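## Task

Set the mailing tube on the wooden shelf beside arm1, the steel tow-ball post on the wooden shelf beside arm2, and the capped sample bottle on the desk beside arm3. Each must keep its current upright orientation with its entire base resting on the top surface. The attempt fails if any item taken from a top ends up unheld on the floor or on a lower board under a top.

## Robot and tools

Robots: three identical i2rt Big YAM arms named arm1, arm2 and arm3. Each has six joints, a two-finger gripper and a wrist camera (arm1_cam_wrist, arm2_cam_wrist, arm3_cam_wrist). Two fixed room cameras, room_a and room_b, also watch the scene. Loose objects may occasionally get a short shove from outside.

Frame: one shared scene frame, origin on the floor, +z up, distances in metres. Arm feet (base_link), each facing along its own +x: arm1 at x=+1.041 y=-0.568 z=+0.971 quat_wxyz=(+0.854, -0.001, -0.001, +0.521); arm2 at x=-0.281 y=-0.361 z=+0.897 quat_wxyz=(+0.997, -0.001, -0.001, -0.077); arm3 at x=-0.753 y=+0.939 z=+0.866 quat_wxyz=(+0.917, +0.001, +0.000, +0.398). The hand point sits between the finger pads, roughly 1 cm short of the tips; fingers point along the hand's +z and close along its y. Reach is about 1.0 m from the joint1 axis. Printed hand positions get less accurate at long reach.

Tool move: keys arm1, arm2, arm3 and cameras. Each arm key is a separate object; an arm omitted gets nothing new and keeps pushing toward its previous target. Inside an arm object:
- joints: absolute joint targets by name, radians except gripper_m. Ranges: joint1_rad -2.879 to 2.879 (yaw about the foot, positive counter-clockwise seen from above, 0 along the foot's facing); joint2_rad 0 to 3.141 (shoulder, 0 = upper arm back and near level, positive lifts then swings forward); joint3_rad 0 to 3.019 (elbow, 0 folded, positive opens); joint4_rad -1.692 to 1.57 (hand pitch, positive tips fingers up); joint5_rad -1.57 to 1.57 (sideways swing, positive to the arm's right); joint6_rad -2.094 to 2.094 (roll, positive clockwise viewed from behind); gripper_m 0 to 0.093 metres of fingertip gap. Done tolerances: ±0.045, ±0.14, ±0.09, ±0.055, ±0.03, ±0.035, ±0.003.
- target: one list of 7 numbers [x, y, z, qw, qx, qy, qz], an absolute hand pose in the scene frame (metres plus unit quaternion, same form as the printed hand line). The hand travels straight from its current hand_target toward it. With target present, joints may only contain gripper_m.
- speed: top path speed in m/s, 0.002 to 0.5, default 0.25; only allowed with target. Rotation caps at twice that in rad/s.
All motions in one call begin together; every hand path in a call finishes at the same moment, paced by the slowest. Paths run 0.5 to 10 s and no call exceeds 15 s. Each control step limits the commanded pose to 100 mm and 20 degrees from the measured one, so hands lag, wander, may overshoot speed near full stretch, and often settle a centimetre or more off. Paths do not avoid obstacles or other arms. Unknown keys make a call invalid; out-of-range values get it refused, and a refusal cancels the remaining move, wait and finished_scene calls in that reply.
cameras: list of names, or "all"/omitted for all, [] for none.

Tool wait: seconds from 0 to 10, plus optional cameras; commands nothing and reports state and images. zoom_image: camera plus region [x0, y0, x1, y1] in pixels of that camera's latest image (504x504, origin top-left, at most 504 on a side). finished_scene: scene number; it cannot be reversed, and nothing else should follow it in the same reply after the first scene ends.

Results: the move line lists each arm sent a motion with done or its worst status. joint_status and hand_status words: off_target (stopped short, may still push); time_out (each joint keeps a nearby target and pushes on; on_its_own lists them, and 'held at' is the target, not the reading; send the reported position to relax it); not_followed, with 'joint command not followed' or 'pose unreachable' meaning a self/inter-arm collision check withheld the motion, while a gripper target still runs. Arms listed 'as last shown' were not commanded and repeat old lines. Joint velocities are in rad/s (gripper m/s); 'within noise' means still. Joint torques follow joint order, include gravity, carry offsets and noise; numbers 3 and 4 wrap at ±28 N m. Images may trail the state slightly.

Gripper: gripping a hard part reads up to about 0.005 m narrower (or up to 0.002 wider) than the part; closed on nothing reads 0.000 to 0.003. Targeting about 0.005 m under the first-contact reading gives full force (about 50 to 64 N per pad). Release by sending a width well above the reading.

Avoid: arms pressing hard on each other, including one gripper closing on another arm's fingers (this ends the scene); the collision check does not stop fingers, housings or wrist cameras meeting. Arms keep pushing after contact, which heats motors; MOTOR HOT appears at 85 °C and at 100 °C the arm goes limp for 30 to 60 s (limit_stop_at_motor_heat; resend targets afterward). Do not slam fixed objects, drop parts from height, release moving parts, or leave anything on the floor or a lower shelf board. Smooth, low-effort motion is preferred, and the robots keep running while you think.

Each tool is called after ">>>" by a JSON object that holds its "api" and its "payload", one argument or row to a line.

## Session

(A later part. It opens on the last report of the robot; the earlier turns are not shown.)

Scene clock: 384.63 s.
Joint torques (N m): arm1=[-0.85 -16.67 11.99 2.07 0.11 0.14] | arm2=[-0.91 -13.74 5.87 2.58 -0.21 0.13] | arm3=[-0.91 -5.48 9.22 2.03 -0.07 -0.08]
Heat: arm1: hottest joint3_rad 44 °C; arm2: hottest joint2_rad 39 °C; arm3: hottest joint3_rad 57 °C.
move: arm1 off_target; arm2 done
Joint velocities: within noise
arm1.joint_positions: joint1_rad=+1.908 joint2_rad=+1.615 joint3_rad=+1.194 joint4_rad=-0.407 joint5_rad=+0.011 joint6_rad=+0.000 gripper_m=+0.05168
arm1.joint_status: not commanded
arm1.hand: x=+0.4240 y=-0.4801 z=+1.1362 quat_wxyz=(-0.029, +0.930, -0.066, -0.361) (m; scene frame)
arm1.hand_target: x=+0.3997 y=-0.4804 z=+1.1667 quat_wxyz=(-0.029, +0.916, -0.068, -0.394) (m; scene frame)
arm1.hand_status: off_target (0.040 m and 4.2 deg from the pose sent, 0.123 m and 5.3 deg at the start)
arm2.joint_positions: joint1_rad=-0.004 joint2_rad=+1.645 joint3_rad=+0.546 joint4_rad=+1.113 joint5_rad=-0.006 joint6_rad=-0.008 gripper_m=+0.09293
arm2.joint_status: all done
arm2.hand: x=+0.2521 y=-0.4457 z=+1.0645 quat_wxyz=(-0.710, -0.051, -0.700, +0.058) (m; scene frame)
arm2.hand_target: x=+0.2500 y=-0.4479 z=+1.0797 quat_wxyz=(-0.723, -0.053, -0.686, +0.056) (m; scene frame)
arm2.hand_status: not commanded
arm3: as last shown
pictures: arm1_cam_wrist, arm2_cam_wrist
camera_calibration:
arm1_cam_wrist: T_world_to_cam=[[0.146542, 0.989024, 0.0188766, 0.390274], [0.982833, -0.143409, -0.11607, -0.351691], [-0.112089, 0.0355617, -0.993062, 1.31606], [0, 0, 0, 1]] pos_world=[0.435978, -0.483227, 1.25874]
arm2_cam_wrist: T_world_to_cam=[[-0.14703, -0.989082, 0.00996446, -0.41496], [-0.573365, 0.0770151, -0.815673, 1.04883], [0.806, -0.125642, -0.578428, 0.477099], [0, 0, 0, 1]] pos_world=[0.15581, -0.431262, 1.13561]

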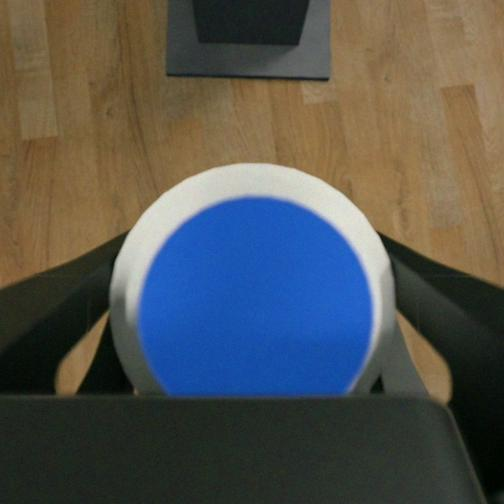

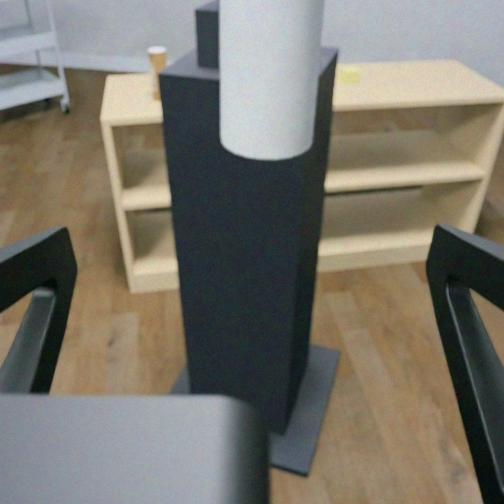

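>>> {"api": "move", "payload": {
  "arm2": {"target":[0.465,-0.497,1.058,0.7239,0.0535,0.6870,-0.0564],"speed":0.18},
  "cameras": ["arm1_cam_wrist","arm2_cam_wrist"]
}}

Scene clock: 395.63 s.
Joint torques (N m): arm1=[-0.79 -16.67 12.03 2.07 0.11 0.14] | arm2=[-0.44 -18.43 12.3 1.85 -0.15 0.17] | arm3=[-0.91 -5.36 9.17 1.98 -0.05 -0.07]
Heat: arm1: hottest joint3_rad 47 °C; arm2: hottest joint2_rad 39 °C; arm3: hottest joint3_rad 57 °C.
move: arm2 off_target
Joint velocities: within noise
arm1, arm3: as last shown
arm2.joint_positions: joint1_rad=-0.021 joint2_rad=+2.040 joint3_rad=+1.148 joint4_rad=+0.908 joint5_rad=-0.029 joint6_rad=-0.008 gripper_m=+0.09293
arm2.joint_status: not commanded
arm2.hand: x=+0.4502 y=-0.4860 z=+1.0421 quat_wxyz=(-0.711, -0.048, -0.699, +0.056) (m; scene frame)
arm2.hand_target: x=+0.4633 y=-0.4968 z=+1.0583 quat_wxyz=(-0.723, -0.053, -0.686, +0.056) (m; scene frame)
arm2.hand_status: off_target (0.024 m and 2.1 deg from the pose sent, 0.219 m and 2.1 deg at the start)
pictures: arm1_cam_wrist, arm2_cam_wrist
camera_calibration:
arm1_cam_wrist: T_world_to_cam=[[0.146542, 0.989024, 0.0188766, 0.390274], [0.982833, -0.143409, -0.11607, -0.351691], [-0.112089, 0.0355617, -0.993062, 1.31606], [0, 0, 0, 1]] pos_world=[0.435978, -0.483227, 1.25874]
arm2_cam_wrist: T_world_to_cam=[[-0.141315, -0.989911, 0.0103223, -0.428772], [-0.57297, 0.0732828, -0.816293, 1.14586], [0.807301, -0.121269, -0.577546, 0.299929], [0, 0, 0, 1]] pos_world=[0.353821, -0.472046, 1.11301]

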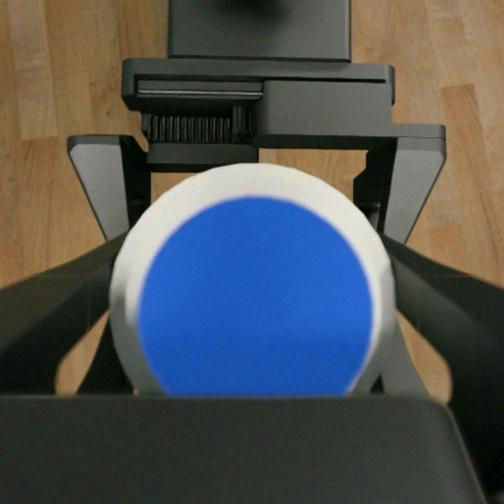

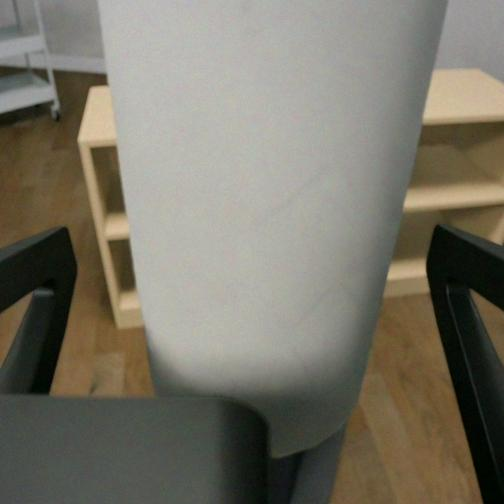

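>>> {"api": "move", "payload": {
  "arm2": {"joints":{"gripper_m":0.042}},
  "cameras": ["arm1_cam_wrist","arm2_cam_wrist"]
}}

>>> {"api": "move", "payload": {
  "arm1": {"joints":{"gripper_m":0.088}},
  "cameras": ["arm1_cam_wrist","arm2_cam_wrist"]
}}

>>> {"api": "move", "payload": {
  "arm1": {"target":[0.50,-0.488,1.29,0.0293,-0.9160,0.0681,0.3944],"speed":0.25},
  "cameras": ["arm2_cam_wrist"]
}}

>>> {"api": "move", "payload": {
  "arm2": {"joints":{"joint1_rad":2.065}},
  "cameras": ["arm2_cam_wrist","arm3_cam_wrist","room_b"]
}}

Scene clock: 406.37 s.
Joint torques (N m): arm1=[-0.85 -16.67 12.01 2.07 0.07 0.14] | arm2=[-0.67 -18.9 12.12 1.81 -0.15 0.13] | arm3=[-0.97 -5.25 9.24 2.03 -0.07 -0.08]
Heat: arm1: hottest joint3_rad 50 °C; arm2: hottest joint2_rad 39 °C; arm3: hottest joint3_rad 57 °C.
move: arm2 off_target
Joint velocities: within noise
arm1: as last shown
arm1.hand: x=+0.4240 y=-0.4800 z=+1.1362 quat_wxyz=(-0.030, +0.930, -0.066, -0.361) (m; scene frame)
arm1.hand_target: x=+0.3997 y=-0.4805 z=+1.1667 quat_wxyz=(-0.029, +0.916, -0.068, -0.394) (m; scene frame)
arm2.joint_positions: joint1_rad=-0.022 joint2_rad=+2.041 joint3_rad=+1.148 joint4_rad=+0.908 joint5_rad=-0.030 joint6_rad=-0.007 gripper_m=+0.05356
arm2.joint_status: gripper_m off_target (ended at +0.05359, target +0.04200)
arm2.hand: x=+0.4500 y=-0.4869 z=+1.0416 quat_wxyz=(-0.711, -0.049, -0.700, +0.056) (m; scene frame)
arm2.hand_target: x=+0.4633 y=-0.4969 z=+1.0581 quat_wxyz=(-0.723, -0.053, -0.686, +0.056) (m; scene frame)
arm2.hand_status: not commanded
arm3.joint_positions: joint1_rad=-2.046 joint2_rad=+1.103 joint3_rad=+1.199 joint4_rad=-1.071 joint5_rad=-0.001 joint6_rad=+0.009 gripper_m=+0.08495
arm3.joint_status: not commanded
arm3.hand: x=-0.6075 y=+0.5325 z=+1.1952 quat_wxyz=(-0.240, -0.554, -0.780, +0.167) (m; scene frame)
arm3.hand_target: x=-0.6047 y=+0.5311 z=+1.1992 quat_wxyz=(-0.246, -0.547, -0.781, +0.173) (m; scene frame)
arm3.hand_status: not commanded
pictures: arm1_cam_wrist, arm2_cam_wrist
camera_calibration:
arm1_cam_wrist: T_world_to_cam=[[0.14738, 0.988894, 0.0191737, 0.389472], [0.982709, -0.144206, -0.116136, -0.351939], [-0.112081, 0.0359582, -0.993048, 1.31623], [0, 0, 0, 1]] pos_world=[0.435978, -0.483227, 1.25874]
arm2_cam_wrist: T_world_to_cam=[[-0.141693, -0.989861, 0.00990783, -0.429154], [-0.57376, 0.0739664, -0.815676, 1.14555], [0.806673, -0.121261, -0.578424, 0.300919], [0, 0, 0, 1]] pos_world=[0.353717, -0.473045, 1.11271]

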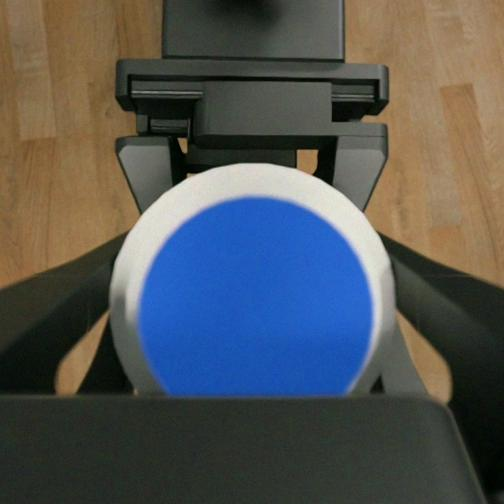

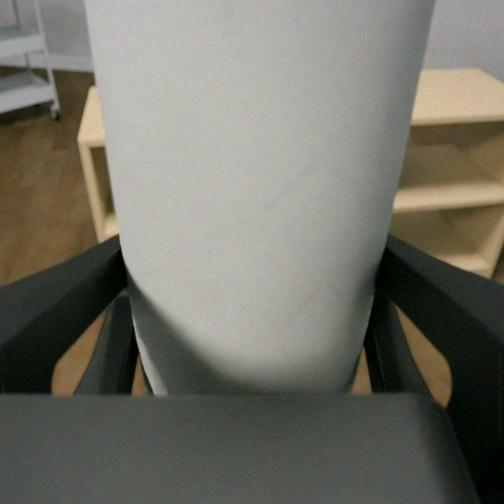

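Scene clock: 407.03 s.
Joint torques (N m): arm1=[-0.79 -16.67 12.03 2.1 0.07 0.13] | arm2=[-0.56 -18.73 12.07 1.99 -0.17 0.14] | arm3=[-0.85 -5.36 9.21 2.02 -0.07 -0.09]
Heat: arm1: hottest joint3_rad 50 °C; arm2: hottest joint2_rad 39 °C; arm3: hottest joint3_rad 57 °C.
move: arm1 done
Joint velocities: within noise
arm1.joint_positions: joint1_rad=+1.908 joint2_rad=+1.615 joint3_rad=+1.194 joint4_rad=-0.407 joint5_rad=+0.011 joint6_rad=+0.000 gripper_m=+0.08785
arm1.joint_status: all done
arm1.hand: x=+0.4240 y=-0.4800 z=+1.1362 quat_wxyz=(-0.030, +0.930, -0.066, -0.361) (m; scene frame)
arm1.hand_target: x=+0.3997 y=-0.4805 z=+1.1667 quat_wxyz=(-0.029, +0.916, -0.068, -0.394) (m; scene frame)
arm1.hand_status: not commanded
arm2.joint_positions: joint1_rad=-0.022 joint2_rad=+2.043 joint3_rad=+1.148 joint4_rad=+0.906 joint5_rad=-0.030 joint6_rad=-0.007 gripper_m=+0.05356
arm2.joint_status: not commanded
arm2.hand: x=+0.4501 y=-0.4870 z=+1.0394 quat_wxyz=(-0.709, -0.049, -0.701, +0.056) (m; scene frame)
arm2.hand_target: x=+0.4633 y=-0.4969 z=+1.0582 quat_wxyz=(-0.723, -0.053, -0.686, +0.056) (m; scene frame)
arm2.hand_status: not commanded
arm3: as last shown
pictures: arm1_cam_wrist, arm2_cam_wrist
camera_calibration:
arm1_cam_wrist: T_world_to_cam=[[0.14738, 0.988894, 0.0191737, 0.389472], [0.982709, -0.144206, -0.116136, -0.351939], [-0.112081, 0.0359582, -0.993048, 1.31623], [0, 0, 0, 1]] pos_world=[0.435978, -0.483227, 1.25874]
arm2_cam_wrist: T_world_to_cam=[[-0.141619, -0.989873, 0.0098132, -0.42902], [-0.576899, 0.0744719, -0.813414, 1.14307], [0.804445, -0.120856, -0.581603, 0.304152], [0, 0, 0, 1]] pos_world=[0.354004, -0.473043, 1.11089]

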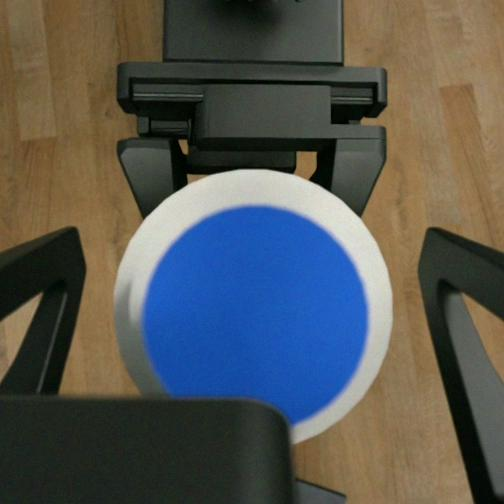

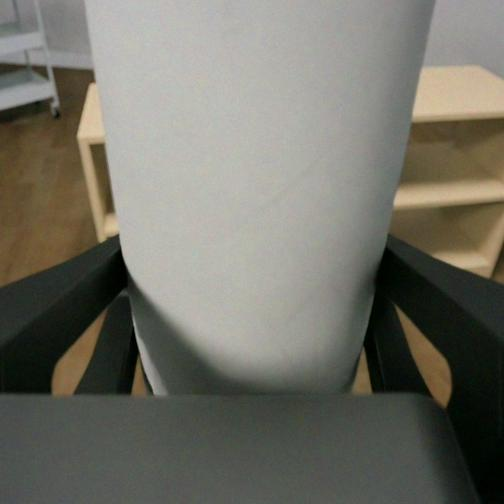

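Scene clock: 408.47 s.
Joint torques (N m): arm1=[-1.9 -13.39 11.22 1.17 -0.06 0.04] | arm2=[-0.67 -19.25 12.04 1.84 -0.18 0.14] | arm3=[-0.79 -5.54 9.24 2.02 -0.06 -0.09]
Heat: arm1: hottest joint3_rad 50 °C; arm2: hottest joint2_rad 39 °C; arm3: hottest joint3_rad 57 °C.
move: arm1 off_target
Joint velocities: within noise
arm1.joint_positions: joint1_rad=+1.908 joint2_rad=+1.294 joint3_rad=+1.194 joint4_rad=-0.685 joint5_rad=+0.007 joint6_rad=+0.000 gripper_m=+0.08793
arm1.joint_status: not commanded
arm1.hand: x=+0.5063 y=-0.4920 z=+1.2693 quat_wxyz=(-0.029, +0.922, -0.065, -0.381) (m; scene frame)
arm1.hand_target: x=+0.5007 y=-0.4881 z=+1.2900 quat_wxyz=(-0.029, +0.916, -0.068, -0.395) (m; scene frame)
arm1.hand_status: off_target (0.022 m and 1.7 deg from the pose sent, 0.172 m and 4.2 deg at the start)
arm2, arm3: as last shown
arm2.hand: x=+0.4501 y=-0.4870 z=+1.0393 quat_wxyz=(-0.709, -0.049, -0.701, +0.056) (m; scene frame)
arm2.hand_target: x=+0.4633 y=-0.4969 z=+1.0581 quat_wxyz=(-0.723, -0.053, -0.686, +0.056) (m; scene frame)
pictures: arm2_cam_wrist
camera_calibration:
arm2_cam_wrist: T_world_to_cam=[[-0.141671, -0.989866, 0.00978335, -0.42895], [-0.57718, 0.0745693, -0.813205, 1.14296], [0.804234, -0.120854, -0.581895, 0.304414], [0, 0, 0, 1]] pos_world=[0.354103, -0.473042, 1.11079]

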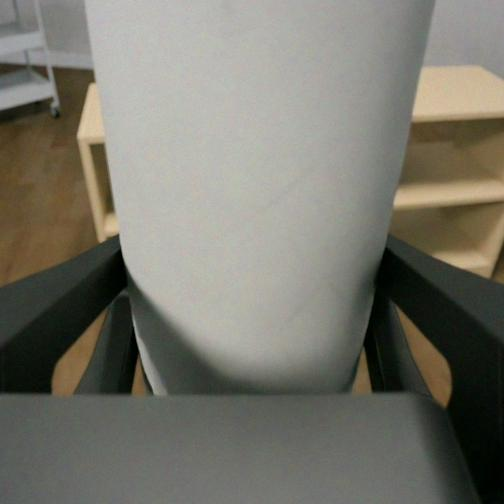

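Scene clock: 410.60 s.
Joint torques (N m): arm1=[-1.9 -13.45 11.22 1.06 -0.05 0.04] | arm2=[-0.32 -19.9 9.43 2 -0.02 0.17] | arm3=[-0.79 -5.42 9.25 1.99 -0.06 -0.08]
Heat: arm1: hottest joint3_rad 50 °C; arm2: hottest joint2_rad 39 °C; arm3: hottest joint3_rad 57 °C.
move: arm2 done
Joint velocities: within noise
arm1.joint_positions: joint1_rad=+1.908 joint2_rad=+1.294 joint3_rad=+1.194 joint4_rad=-0.685 joint5_rad=+0.006 joint6_rad=+0.000 gripper_m=+0.08793
arm1.joint_status: not commanded
arm1.hand: x=+0.5064 y=-0.4920 z=+1.2692 quat_wxyz=(-0.029, +0.922, -0.065, -0.381) (m; scene frame)
arm1.hand_target: x=+0.5007 y=-0.4882 z=+1.2900 quat_wxyz=(-0.029, +0.916, -0.068, -0.395) (m; scene frame)
arm1.hand_status: not commanded
arm2.joint_positions: joint1_rad=+2.069 joint2_rad=+2.050 joint3_rad=+1.181 joint4_rad=+0.904 joint5_rad=-0.034 joint6_rad=-0.007 gripper_m=+0.05357
arm2.joint_status: all done
arm2.hand: x=-0.5387 y=+0.3448 z=+1.0481 quat_wxyz=(-0.407, +0.577, -0.388, -0.593) (m; scene frame)
arm2.hand_target: x=-0.5374 y=+0.3507 z=+1.0564 quat_wxyz=(-0.409, +0.569, -0.389, -0.598) (m; scene frame)
arm2.hand_status: not commanded
arm3: as last shown
pictures: arm2_cam_wrist, arm3_cam_wrist, room_b
camera_calibration:
arm2_cam_wrist: T_world_to_cam=[[0.927758, 0.373047, 0.0100967, 0.360027], [0.21826, -0.520464, -0.825518, 1.16403], [-0.302702, 0.768084, -0.564285, 0.284022], [0, 0, 0, 1]] pos_world=[-0.502105, 0.253375, 1.11756]
arm3_cam_wrist: T_world_to_cam=[[-0.942209, -0.334857, -0.0106429, -0.381188], [-0.335023, 0.941583, 0.0343585, -0.742378], [-0.00148398, 0.0359385, -0.999353, 1.29902], [0, 0, 0, 1]] pos_world=[-0.605945, 0.524683, 1.31963]

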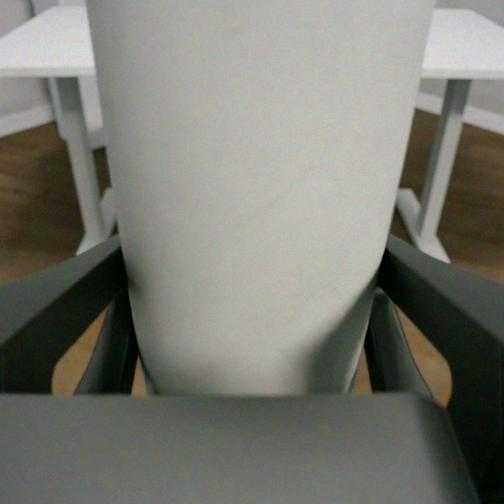

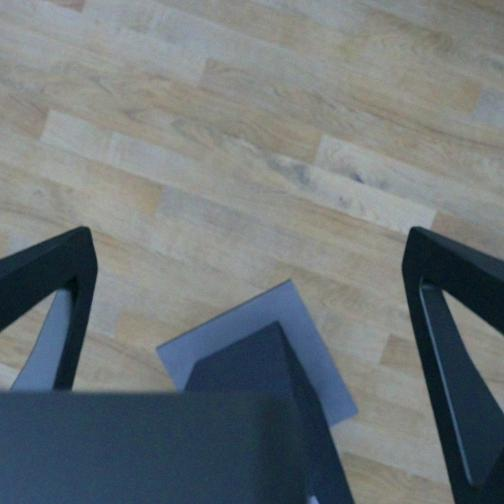

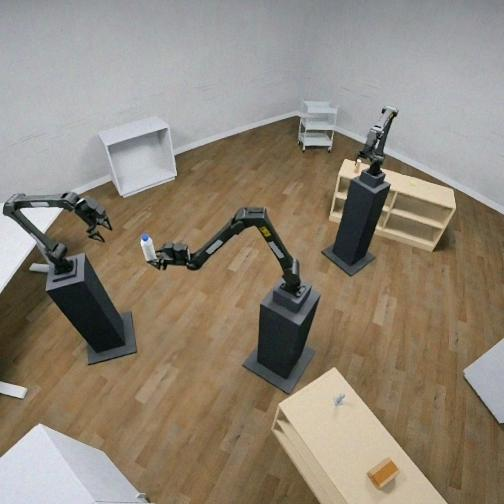

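>>> {"api": "move", "payload": {
  "arm3": {"target":[-0.553,0.381,1.255,0.3078,0.5285,0.7618,-0.2135],"speed":0.25,"joints":{"gripper_m":0.093}},
  "cameras": ["arm3_cam_wrist"]
}}

Scene clock: 422.27 s.
Joint torques (N m): arm1=[-1.9 -13.45 11.22 1.06 -0.06 0.04] | arm2=[-0.67 -20.07 9.4 1.92 -0.05 0.13] | arm3=[-1.49 -9.41 14.82 2.02 -0.27 -0.09]
Heat: arm1: hottest joint3_rad 51 °C; arm2: hottest joint2_rad 40 °C; arm3: hottest joint3_rad 57 °C.
move: arm3 off_target
Joint velocities: within noise
arm1, arm2: as last shown
arm3.joint_positions: joint1_rad=-2.046 joint2_rad=+1.426 joint3_rad=+1.494 joint4_rad=-0.949 joint5_rad=-0.008 joint6_rad=-0.003 gripper_m=+0.09293
arm3.joint_status: all done
arm3.hand: x=-0.5584 y=+0.3990 z=+1.2142 quat_wxyz=(-0.277, -0.540, -0.772, +0.192) (m; scene frame)
arm3.hand_target: x=-0.5542 y=+0.3841 z=+1.2546 quat_wxyz=(-0.308, -0.528, -0.762, +0.214) (m; scene frame)
arm3.hand_status: off_target (0.045 m and 4.7 deg from the pose sent, 0.172 m and 10.1 deg at the start)
pictures: arm3_cam_wrist
camera_calibration:
arm3_cam_wrist: T_world_to_cam=[[-0.937134, -0.348869, -0.00842679, -0.373649], [-0.347781, 0.93566, -0.0599139, -0.491146], [0.0287867, -0.0532167, -0.998168, 1.37391], [0, 0, 0, 1]] pos_world=[-0.560521, 0.402305, 1.33881]

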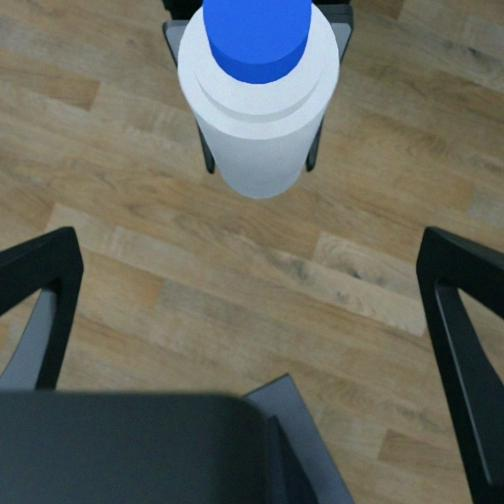

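>>> {"api": "move", "payload": {
  "arm3": {"target":[-0.534,0.310,1.190,0.3078,0.5285,0.7618,-0.2135],"speed":0.15},
  "cameras": ["arm3_cam_wrist","room_b","room_a"]
}}

>>> {"api": "zoom_image", "payload": {
  "camera": "room_b",
  "region": [120, 200, 220, 280]
}}

>>> {"api": "zoom_image", "payload": {
  "camera": "room_a",
  "region": [200, 220, 300, 290]
}}

Scene clock: 450.87 s.
Joint torques (N m): arm1=[-1.9 -13.33 11.23 1.09 -0.05 0.04] | arm2=[-0.03 -20.54 9.37 1.76 0 0.15] | arm3=[-1.96 -12.16 14.75 2.32 -0.28 -0.08]
Heat: arm1: hottest joint3_rad 53 °C; arm2: hottest joint2_rad 40 °C; arm3: hottest joint3_rad 63 °C.
move: arm3 off_target
Joint velocities: within noise
arm1, arm2: as last shown
arm1.hand_target: x=+0.5007 y=-0.4881 z=+1.2900 quat_wxyz=(-0.029, +0.916, -0.068, -0.395) (m; scene frame)
arm3.joint_positions: joint1_rad=-2.051 joint2_rad=+1.612 joint3_rad=+1.532 joint4_rad=-0.812 joint5_rad=-0.015 joint6_rad=-0.011 gripper_m=+0.09293
arm3.joint_status: not commanded
arm3.hand: x=-0.5373 y=+0.3340 z=+1.1468 quat_wxyz=(-0.273, -0.539, -0.775, +0.188) (m; scene frame)
arm3.hand_target: x=-0.5354 y=+0.3138 z=+1.1901 quat_wxyz=(-0.308, -0.528, -0.762, +0.214) (m; scene frame)
arm3.hand_status: off_target (0.050 m and 5.3 deg from the pose sent, 0.095 m and 4.6 deg at the start)
pictures: arm3_cam_wrist, room_a, room_b
camera_calibration:
arm3_cam_wrist: T_world_to_cam=[[-0.93532, -0.353684, -0.00915906, -0.373672], [-0.352856, 0.934396, -0.0489648, -0.44191], [0.0258763, -0.0425659, -0.998759, 1.29809], [0, 0, 0, 1]] pos_world=[-0.539023, 0.336011, 1.27142]

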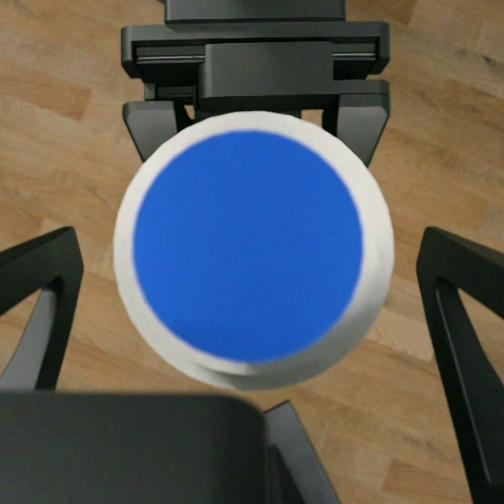

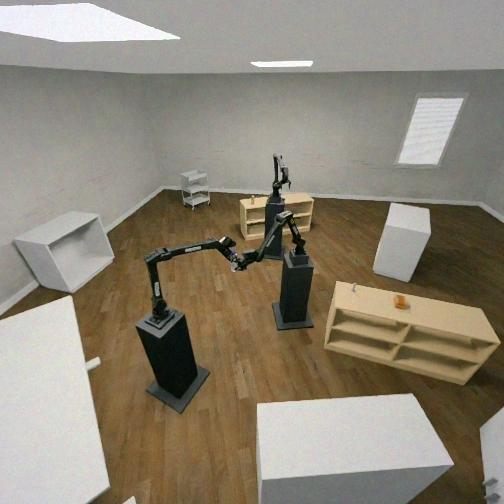

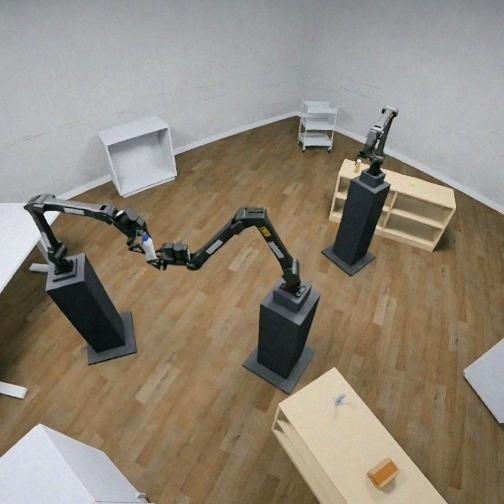

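Scaled by 5.040 from the camera's 504x504 image, which has a finer 720x720 frame.

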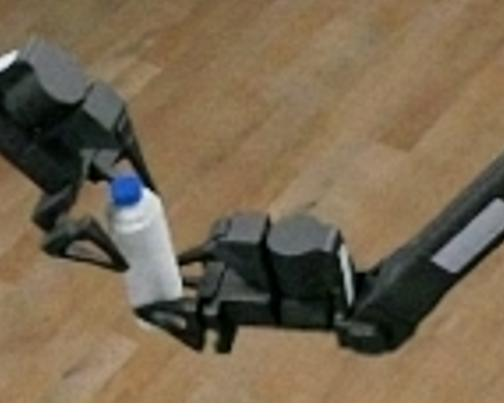

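Scaled by 5.040 from the camera's 504x504 image, which has a finer 720x720 frame.

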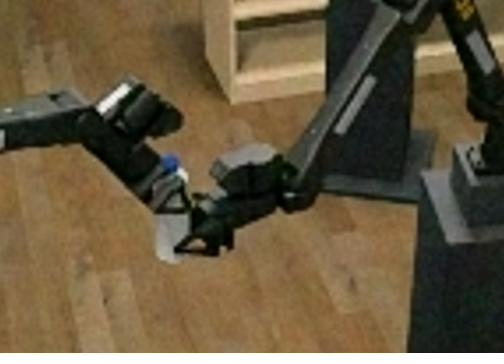

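>>> {"api": "move", "payload": {
  "arm3": {"joints":{"gripper_m":0.043}},
  "cameras": ["arm3_cam_wrist"]
}}

>>> {"api": "move", "payload": {
  "arm2": {"joints":{"gripper_m":0.088}},
  "cameras": ["arm3_cam_wrist","arm2_cam_wrist"]
}}

>>> {"api": "move", "payload": {
  "arm2": {"target":[-0.452,0.115,1.06,0.4161,-0.5639,0.3949,0.5942],"speed":0.25},
  "cameras": ["arm3_cam_wrist","arm2_cam_wrist"]
}}

>>> {"api": "move", "payload": {
  "arm3": {"target":[-0.565,0.425,1.24,0.3078,0.5285,0.7618,-0.2135],"speed":0.3},
  "cameras": ["arm3_cam_wrist"]
}}

>>> {"api": "move", "payload": {
  "arm3": {"joints":{"joint1_rad":0.80}},
  "cameras": ["arm3_cam_wrist","room_a"]
}}

Scene clock: 476.60 s.
Joint torques (N m): arm1=[-1.9 -13.39 11.25 1.07 -0.05 0.04] | arm2=[0.32 -19.6 9.51 1.87 -0.01 0.14] | arm3=[-2.02 -12.4 14.72 2.32 -0.26 -0.09]
Heat: arm1: hottest joint3_rad 54 °C; arm2: hottest joint2_rad 41 °C; arm3: hottest joint3_rad 63 °C.
move: arm3 off_target
Joint velocities: within noise
arm1, arm2: as last shown
arm2.joint_positions: joint1_rad=+2.069 joint2_rad=+2.050 joint3_rad=+1.181 joint4_rad=+0.904 joint5_rad=-0.033 joint6_rad=-0.006 gripper_m=+0.05357
arm2.hand: x=-0.5386 y=+0.3449 z=+1.0481 quat_wxyz=(-0.407, +0.576, -0.389, -0.593) (m; scene frame)
arm3.joint_positions: joint1_rad=-2.052 joint2_rad=+1.612 joint3_rad=+1.532 joint4_rad=-0.812 joint5_rad=-0.015 joint6_rad=-0.012 gripper_m=+0.05337
arm3.joint_status: gripper_m off_target (ended at +0.05340, target +0.04300)
arm3.hand: x=-0.5377 y=+0.3339 z=+1.1468 quat_wxyz=(-0.273, -0.539, -0.775, +0.188) (m; scene frame)
arm3.hand_target: x=-0.5354 y=+0.3138 z=+1.1901 quat_wxyz=(-0.308, -0.528, -0.762, +0.214) (m; scene frame)
arm3.hand_status: not commanded
pictures: arm3_cam_wrist
camera_calibration:
arm3_cam_wrist: T_world_to_cam=[[-0.935173, -0.354083, -0.00872897, -0.374416], [-0.353273, 0.934241, -0.0489166, -0.442191], [0.0254755, -0.0426618, -0.998765, 1.29792], [0, 0, 0, 1]] pos_world=[-0.539423, 0.335911, 1.27142]

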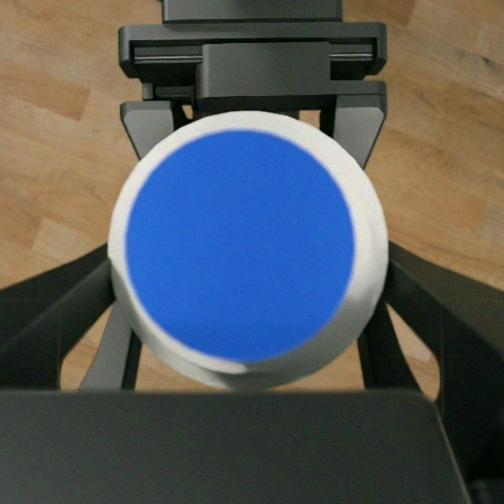

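Scene clock: 477.27 s.
Joint torques (N m): arm1=[-1.9 -13.45 11.22 1.06 -0.05 0.04] | arm2=[0.09 -19.66 9.39 1.78 -0.04 0.14] | arm3=[-1.9 -12.57 14.68 2.29 -0.26 -0.07]
Heat: arm1: hottest joint3_rad 54 °C; arm2: hottest joint2_rad 41 °C; arm3: hottest joint3_rad 63 °C.
move: arm2 done
Joint velocities: within noise
arm1, arm3: as last shown
arm2.joint_positions: joint1_rad=+2.069 joint2_rad=+2.050 joint3_rad=+1.181 joint4_rad=+0.904 joint5_rad=-0.033 joint6_rad=-0.006 gripper_m=+0.08788
arm2.joint_status: all done
arm2.hand: x=-0.5386 y=+0.3449 z=+1.0481 quat_wxyz=(-0.407, +0.576, -0.389, -0.593) (m; scene frame)
arm2.hand_target: x=-0.5374 y=+0.3507 z=+1.0564 quat_wxyz=(-0.409, +0.569, -0.389, -0.598) (m; scene frame)
arm2.hand_status: not commanded
arm3.hand: x=-0.5377 y=+0.3339 z=+1.1468 quat_wxyz=(-0.273, -0.538, -0.775, +0.188) (m; scene frame)
pictures: arm2_cam_wrist, arm3_cam_wrist
camera_calibration:
arm2_cam_wrist: T_world_to_cam=[[0.928058, 0.372329, 0.00894115, 0.361559], [0.216966, -0.520979, -0.825534, 1.16351], [-0.302712, 0.768083, -0.564282, 0.284044], [0, 0, 0, 1]] pos_world=[-0.502006, 0.253374, 1.11756]
arm3_cam_wrist: T_world_to_cam=[[-0.9351, -0.354281, -0.00849624, -0.374606], [-0.353481, 0.934161, -0.0489391, -0.442248], [0.0252751, -0.0427597, -0.998766, 1.29784], [0, 0, 0, 1]] pos_world=[-0.539423, 0.33591, 1.27142]

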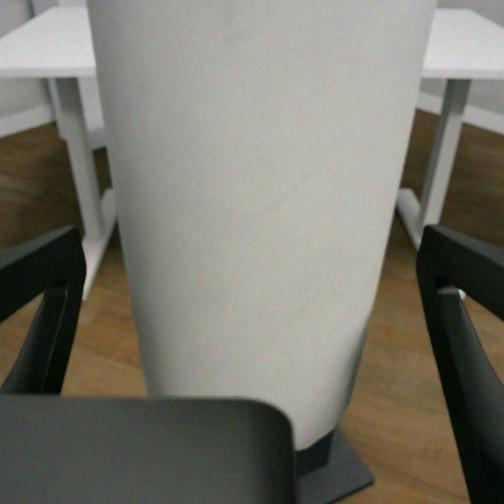

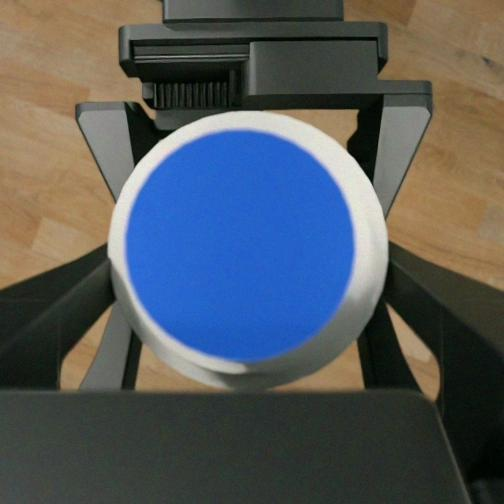

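Scene clock: 479.07 s.
Joint torques (N m): arm1=[-1.85 -13.39 11.23 1.07 -0.06 0.04] | arm2=[-0.03 -12.63 5.08 2.91 0.03 0.11] | arm3=[-2.02 -12.34 14.68 2.3 -0.26 -0.08]
Heat: arm1: hottest joint3_rad 54 °C; arm2: hottest joint2_rad 41 °C; arm3: hottest joint3_rad 63 °C.
move: arm2 off_target
Joint velocities: within noise
arm1, arm3: as last shown
arm2.joint_positions: joint1_rad=+2.069 joint2_rad=+1.659 joint3_rad=+0.453 joint4_rad=+1.221 joint5_rad=-0.008 joint6_rad=-0.006 gripper_m=+0.08795
arm2.joint_status: not commanded
arm2.hand: x=-0.4523 y=+0.1166 z=+1.0451 quat_wxyz=(-0.410, +0.577, -0.400, -0.582) (m; scene frame)
arm2.hand_target: x=-0.4521 y=+0.1151 z=+1.0599 quat_wxyz=(-0.416, +0.564, -0.395, -0.594) (m; scene frame)
arm2.hand_status: off_target (0.015 m and 2.2 deg from the pose sent, 0.246 m and 1.9 deg at the start)
pictures: arm2_cam_wrist, arm3_cam_wrist
camera_calibration:
arm2_cam_wrist: T_world_to_cam=[[0.937071, 0.34905, 0.00788293, 0.374362], [0.208551, -0.541489, -0.81443, 1.01031], [-0.280008, 0.764823, -0.580208, 0.511066], [0, 0, 0, 1]] pos_world=[-0.418401, 0.0255233, 1.1164]
arm3_cam_wrist: T_world_to_cam=[[-0.9351, -0.354281, -0.00849624, -0.374606], [-0.353481, 0.934161, -0.0489391, -0.442248], [0.0252751, -0.0427597, -0.998766, 1.29784], [0, 0, 0, 1]] pos_world=[-0.539423, 0.33591, 1.27142]

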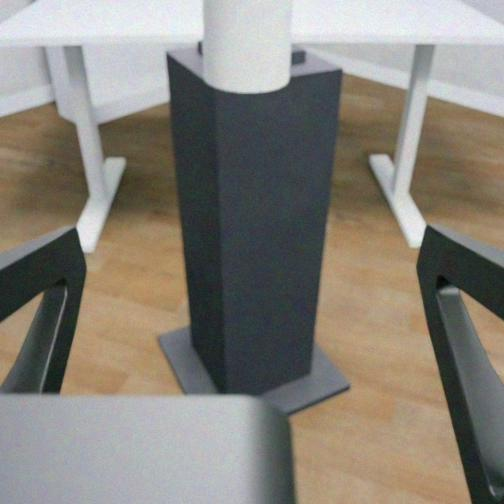

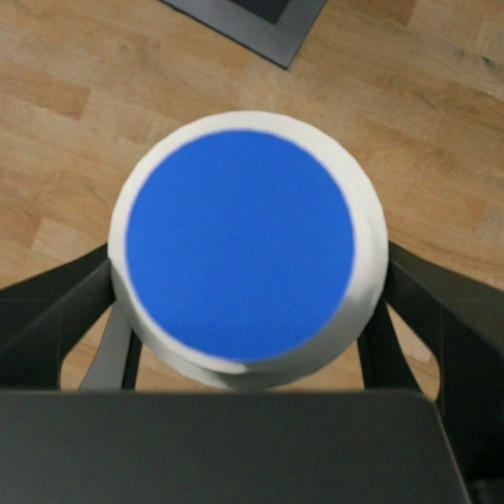

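Scene clock: 480.47 s.
Joint torques (N m): arm1=[-1.9 -13.39 11.23 1.07 -0.06 0.04] | arm2=[0.26 -13.1 5.05 2.76 0.05 0.11] | arm3=[-0.56 -8.23 9.29 1.47 0.09 0.08]
Heat: arm1: hottest joint3_rad 54 °C; arm2: hottest joint2_rad 41 °C; arm3: hottest joint3_rad 63 °C.
move: arm3 done
Joint velocities: within noise
arm1: as last shown
arm2.joint_positions: joint1_rad=+2.069 joint2_rad=+1.659 joint3_rad=+0.452 joint4_rad=+1.221 joint5_rad=-0.008 joint6_rad=-0.006 gripper_m=+0.08795
arm2.joint_status: not commanded
arm2.hand: x=-0.4523 y=+0.1164 z=+1.0449 quat_wxyz=(-0.410, +0.577, -0.400, -0.582) (m; scene frame)
arm2.hand_target: x=-0.4520 y=+0.1149 z=+1.0597 quat_wxyz=(-0.416, +0.564, -0.395, -0.594) (m; scene frame)
arm2.hand_status: not commanded
arm3.joint_positions: joint1_rad=-2.050 joint2_rad=+1.316 joint3_rad=+1.424 joint4_rad=-0.897 joint5_rad=-0.011 joint6_rad=-0.012 gripper_m=+0.05337
arm3.joint_status: not commanded
arm3.hand: x=-0.5690 y=+0.4238 z=+1.2440 quat_wxyz=(-0.311, -0.528, -0.760, +0.217) (m; scene frame)
arm3.hand_target: x=-0.5651 y=+0.4250 z=+1.2400 quat_wxyz=(-0.308, -0.528, -0.762, +0.214) (m; scene frame)
arm3.hand_status: done (0.006 m and 0.6 deg from the pose sent, 0.133 m and 5.3 deg at the start)
pictures: arm3_cam_wrist
camera_calibration:
arm3_cam_wrist: T_world_to_cam=[[-0.935225, -0.35404, -0.00325444, -0.377846], [-0.349506, 0.924639, -0.151291, -0.398926], [0.0565721, -0.140354, -0.988484, 1.44595], [0, 0, 0, 1]] pos_world=[-0.574598, 0.438034, 1.36771]

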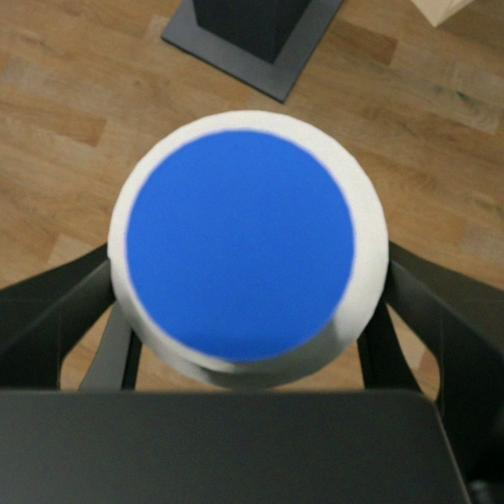

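Scene clock: 482.83 s.
Joint torques (N m): arm1=[-1.85 -13.39 11.23 1.07 -0.05 0.04] | arm2=[-0.09 -12.86 5.11 2.82 0.05 0.17] | arm3=[-1.14 -10.7 9.25 1.47 -0.05 0.06]
Heat: arm1: hottest joint3_rad 54 °C; arm2: hottest joint2_rad 41 °C; arm3: hottest joint3_rad 63 °C.
move: arm3 done
Joint velocities: within noise
arm1, arm2: as last shown
arm3.joint_positions: joint1_rad=+0.800 joint2_rad=+1.345 joint3_rad=+1.424 joint4_rad=-0.897 joint5_rad=-0.009 joint6_rad=-0.012 gripper_m=+0.05340
arm3.joint_status: all done
arm3.hand: x=-0.7799 y=+1.4913 z=+1.2312 quat_wxyz=(-0.252, +0.678, -0.637, -0.268) (m; scene frame)
arm3.hand_target: x=-0.7795 y=+1.4843 z=+1.2428 quat_wxyz=(-0.258, +0.673, -0.636, -0.275) (m; scene frame)
arm3.hand_status: not commanded
pictures: arm3_cam_wrist, room_a
camera_calibration:
arm3_cam_wrist: T_world_to_cam=[[0.9977, 0.0676246, -0.00470055, 0.683237], [0.066481, -0.989662, -0.127081, 1.68769], [-0.0132457, 0.126476, -0.991881, 1.14684], [0, 0, 0, 1]] pos_world=[-0.778675, 1.479, 1.35521]

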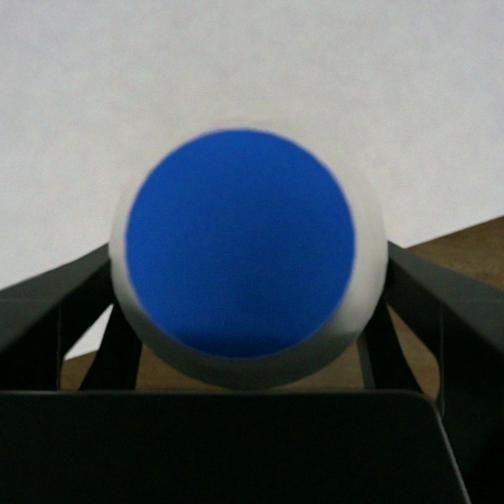

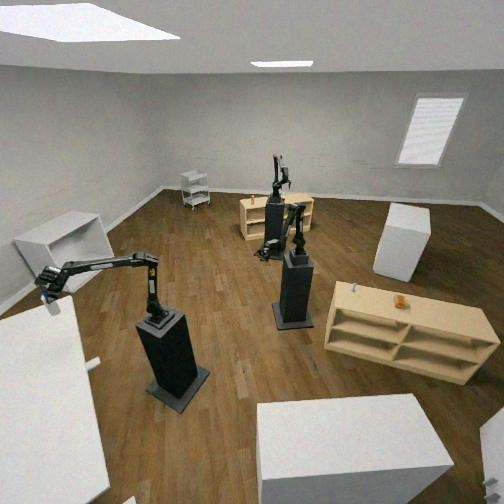

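>>> {"api": "move", "payload": {
  "arm3": {"target":[-0.806,1.578,0.965,0.2476,-0.6860,0.6286,0.2702],"speed":0.25},
  "cameras": ["room_a","arm3_cam_wrist"]
}}

>>> {"api": "zoom_image", "payload": {
  "camera": "room_a",
  "region": [0, 270, 120, 390]
}}

Scene clock: 501.90 s.
Joint torques (N m): arm1=[-1.85 -13.39 11.23 1.09 -0.05 0.04] | arm2=[0.32 -12.63 5 2.96 0.09 0.17] | arm3=[-0.67 -13.16 8.18 2.48 0.08 0.09]
Heat: arm1: hottest joint3_rad 54 °C; arm2: hottest joint2_rad 41 °C; arm3: hottest joint3_rad 62 °C.
move: arm3 off_target
Joint velocities: within noise
arm1.joint_positions: joint1_rad=+1.908 joint2_rad=+1.294 joint3_rad=+1.194 joint4_rad=-0.685 joint5_rad=+0.006 joint6_rad=+0.000 gripper_m=+0.08793
arm1.joint_status: not commanded
arm1.hand: x=+0.5064 y=-0.4920 z=+1.2692 quat_wxyz=(-0.029, +0.922, -0.065, -0.381) (m; scene frame)
arm1.hand_target: x=+0.5007 y=-0.4881 z=+1.2900 quat_wxyz=(-0.029, +0.916, -0.068, -0.395) (m; scene frame)
arm1.hand_status: not commanded
arm2: as last shown
arm3.joint_positions: joint1_rad=+0.826 joint2_rad=+1.752 joint3_rad=+1.149 joint4_rad=-0.254 joint5_rad=-0.006 joint6_rad=-0.012 gripper_m=+0.05340
arm3.joint_status: not commanded
arm3.hand: x=-0.8008 y=+1.5714 z=+0.9548 quat_wxyz=(-0.238, +0.691, -0.632, -0.258) (m; scene frame)
arm3.hand_target: x=-0.8060 y=+1.5777 z=+0.9651 quat_wxyz=(-0.247, +0.686, -0.629, -0.270) (m; scene frame)
arm3.hand_status: off_target (0.013 m and 1.9 deg from the pose sent, 0.281 m and 1.4 deg at the start)
pictures: arm3_cam_wrist, room_a
camera_calibration:
arm3_cam_wrist: T_world_to_cam=[[0.995689, 0.0926834, -0.00365866, 0.655335], [0.0919805, -0.991689, -0.0899544, 1.72143], [-0.0119655, 0.08923, -0.995939, 0.925727], [0, 0, 0, 1]] pos_world=[-0.799771, 1.56378, 1.07921]

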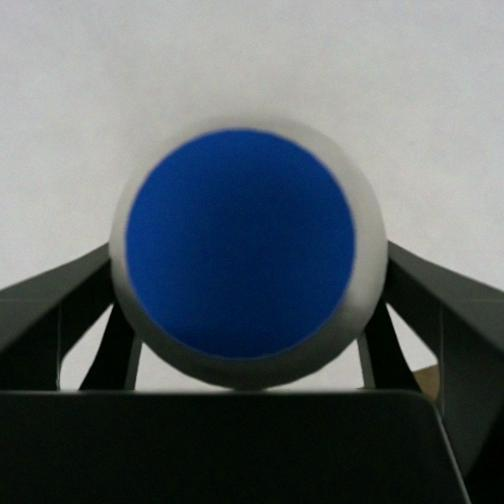

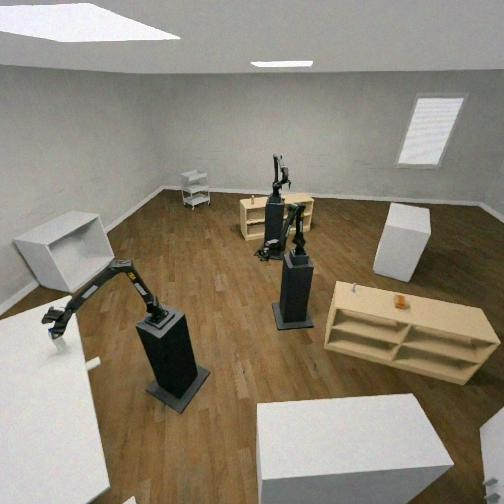

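Scaled by 4.200 from the camera's 504x504 image, which has a finer 720x720 frame.

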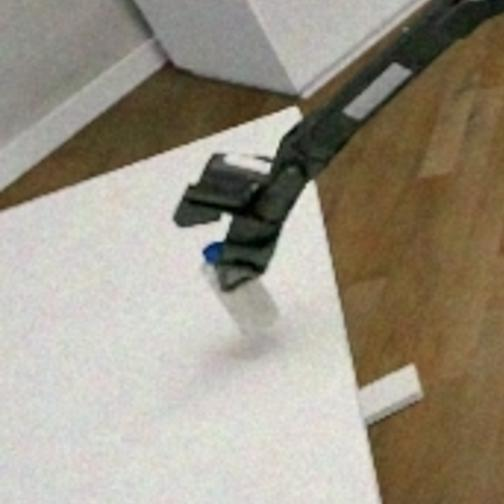

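>>> {"api": "move", "payload": {
  "arm3": {"target":[-0.807,1.582,0.924,0.2421,-0.6883,0.6307,0.2642],"speed":0.12},
  "cameras": ["room_a"]
}}

>>> {"api": "zoom_image", "payload": {
  "camera": "room_a",
  "region": [0, 270, 120, 390]
}}

>>> {"api": "move", "payload": {
  "arm3": {"target":[-0.807,1.582,0.911,0.2421,-0.6883,0.6307,0.2642],"speed":0.06},
  "cameras": ["room_a"]
}}

>>> {"api": "zoom_image", "payload": {
  "camera": "room_a",
  "region": [0, 270, 120, 390]
}}

Scene clock: 511.67 s.
Joint torques (N m): arm1=[-1.85 -13.39 11.22 1.09 -0.05 0.04] | arm2=[0.38 -12.63 5.05 2.7 0.07 0.13] | arm3=[-0.44 -13.04 7.08 2.51 0.08 0.1]
Heat: arm1: hottest joint3_rad 55 °C; arm2: hottest joint2_rad 40 °C; arm3: hottest joint3_rad 61 °C.
move: arm3 done
Joint velocities: within noise
arm1, arm2: as last shown
arm3.joint_positions: joint1_rad=+0.826 joint2_rad=+1.821 joint3_rad=+1.149 joint4_rad=-0.184 joint5_rad=-0.005 joint6_rad=-0.012 gripper_m=+0.05340
arm3.joint_status: not commanded
arm3.hand: x=-0.8014 y=+1.5804 z=+0.9231 quat_wxyz=(-0.238, +0.690, -0.633, -0.258) (m; scene frame)
arm3.hand_target: x=-0.8070 y=+1.5819 z=+0.9239 quat_wxyz=(-0.242, +0.688, -0.631, -0.264) (m; scene frame)
arm3.hand_status: done (0.006 m and 0.9 deg from the pose sent, 0.033 m and 0.9 deg at the start)
pictures: room_a

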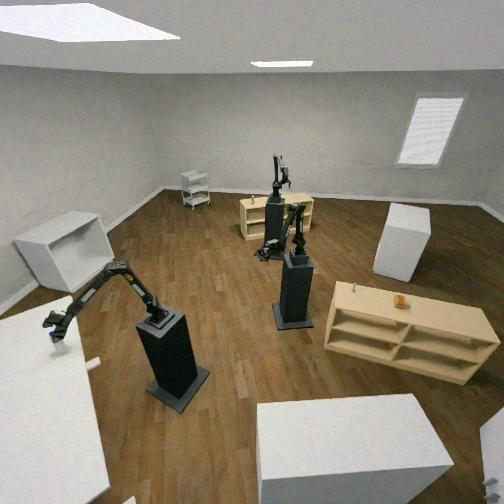

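Scaled by 4.200 from the camera's 504x504 image, which has a finer 720x720 frame.

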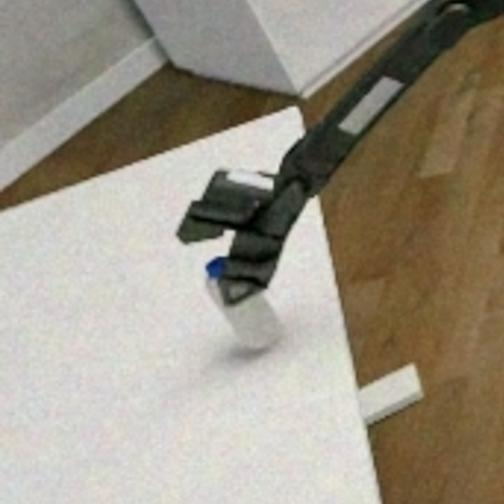

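Scene clock: 512.73 s.
Joint torques (N m): arm1=[-1.9 -13.39 11.25 1.09 -0.05 0.04] | arm2=[-0.09 -12.63 5.03 2.81 0.1 0.15] | arm3=[-0.62 -12.92 6.94 2.52 0.08 0.1]
Heat: arm1: hottest joint3_rad 55 °C; arm2: hottest joint2_rad 40 °C; arm3: hottest joint3_rad 61 °C.
move: arm3 done
Joint velocities: within noise
arm1, arm2: as last shown
arm3.joint_positions: joint1_rad=+0.826 joint2_rad=+1.838 joint3_rad=+1.139 joint4_rad=-0.152 joint5_rad=-0.005 joint6_rad=-0.012 gripper_m=+0.05340
arm3.joint_status: not commanded
arm3.hand: x=-0.8014 y=+1.5805 z=+0.9132 quat_wxyz=(-0.239, +0.690, -0.632, -0.260) (m; scene frame)
arm3.hand_target: x=-0.8070 y=+1.5820 z=+0.9111 quat_wxyz=(-0.242, +0.688, -0.631, -0.264) (m; scene frame)
arm3.hand_status: done (0.006 m and 0.6 deg from the pose sent, 0.014 m and 0.9 deg at the start)
pictures: room_a

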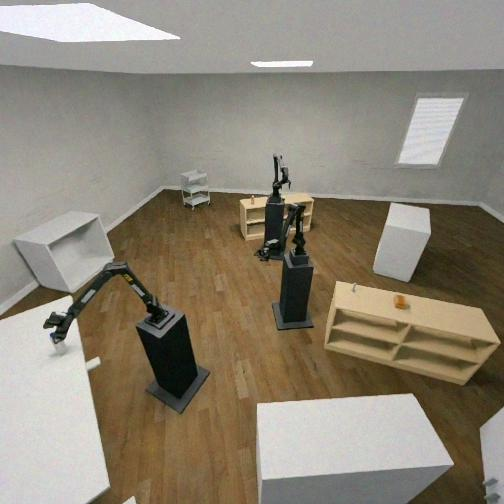

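Scaled by 4.200 from the camera's 504x504 image, which has a finer 720x720 frame.

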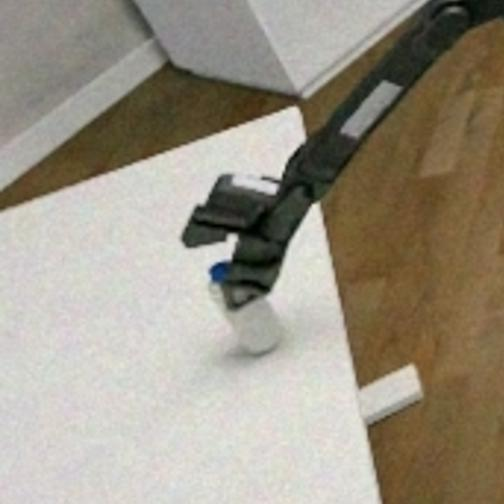

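>>> {"api": "move", "payload": {
  "arm3": {"target":[-0.807,1.582,0.902,0.2421,-0.6883,0.6307,0.2642],"speed":0.05},
  "cameras": []
}}

>>> {"api": "move", "payload": {
  "arm3": {"target":[-0.807,1.582,0.894,0.2421,-0.6883,0.6307,0.2642],"speed":0.05},
  "cameras": ["room_a"]
}}

>>> {"api": "zoom_image", "payload": {
  "camera": "room_a",
  "region": [0, 270, 120, 390]
}}

Scene clock: 525.40 s.
Joint torques (N m): arm1=[-1.9 -13.45 11.23 1.07 -0.05 0.04] | arm2=[0.73 -12.34 5.14 2.8 0.06 0.11] | arm3=[-0.5 -12.86 6.83 2.48 0.09 0.1]
Heat: arm1: hottest joint3_rad 55 °C; arm2: hottest joint2_rad 40 °C; arm3: hottest joint3_rad 59 °C.
move: arm3 done
Joint velocities: within noise
arm1, arm2: as last shown
arm3.joint_positions: joint1_rad=+0.826 joint2_rad=+1.853 joint3_rad=+1.133 joint4_rad=-0.130 joint5_rad=-0.005 joint6_rad=-0.012 gripper_m=+0.05340
arm3.joint_status: not commanded
arm3.hand: x=-0.8014 y=+1.5807 z=+0.9049 quat_wxyz=(-0.240, +0.690, -0.632, -0.260) (m; scene frame)
arm3.hand_target: x=-0.8069 y=+1.5818 z=+0.9020 quat_wxyz=(-0.242, +0.688, -0.631, -0.264) (m; scene frame)
arm3.hand_status: done (0.006 m and 0.6 deg from the pose sent, 0.013 m and 0.7 deg at the start)
pictures: none
No camera images: "cameras" was empty.

Scene clock: 526.37 s.
Joint torques (N m): arm1=[-1.9 -13.45 11.23 1.09 -0.05 0.04] | arm2=[0.44 -13.16 5.05 2.67 0.08 0.17] | arm3=[-0.5 -12.28 6.43 2.48 0.08 0.09]
Heat: arm1: hottest joint3_rad 55 °C; arm2: hottest joint2_rad 40 °C; arm3: hottest joint3_rad 58 °C.
move: arm3 done
Joint velocities: within noise
arm1, arm2: as last shown
arm3.joint_positions: joint1_rad=+0.826 joint2_rad=+1.861 joint3_rad=+1.133 joint4_rad=-0.110 joint5_rad=-0.005 joint6_rad=-0.012 gripper_m=+0.05340
arm3.joint_status: not commanded
arm3.hand: x=-0.8017 y=+1.5836 z=+0.9028 quat_wxyz=(-0.243, +0.688, -0.630, -0.264) (m; scene frame)
arm3.hand_target: x=-0.8069 y=+1.5818 z=+0.8941 quat_wxyz=(-0.242, +0.688, -0.631, -0.264) (m; scene frame)
arm3.hand_status: done (0.010 m and 0.2 deg from the pose sent, 0.012 m and 0.6 deg at the start)
pictures: room_a

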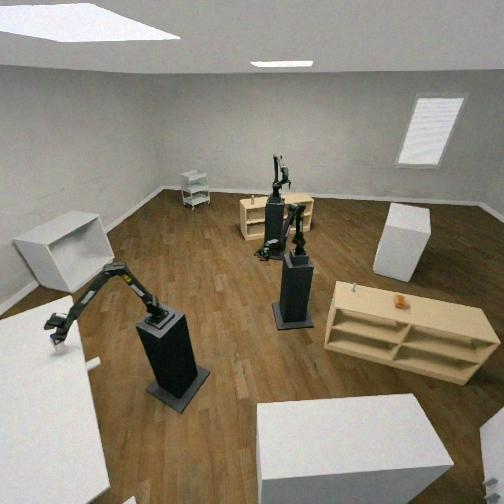

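Scaled by 4.200 from the camera's 504x504 image, which has a finer 720x720 frame.

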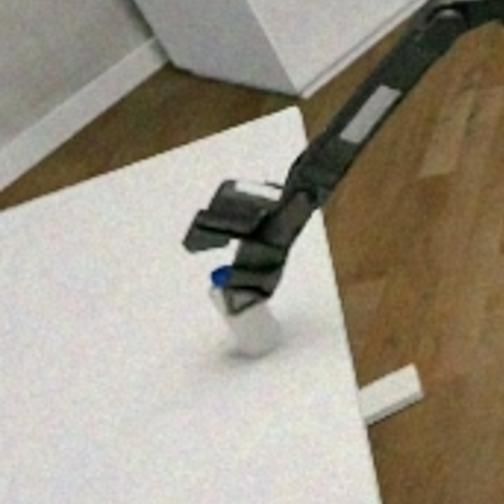

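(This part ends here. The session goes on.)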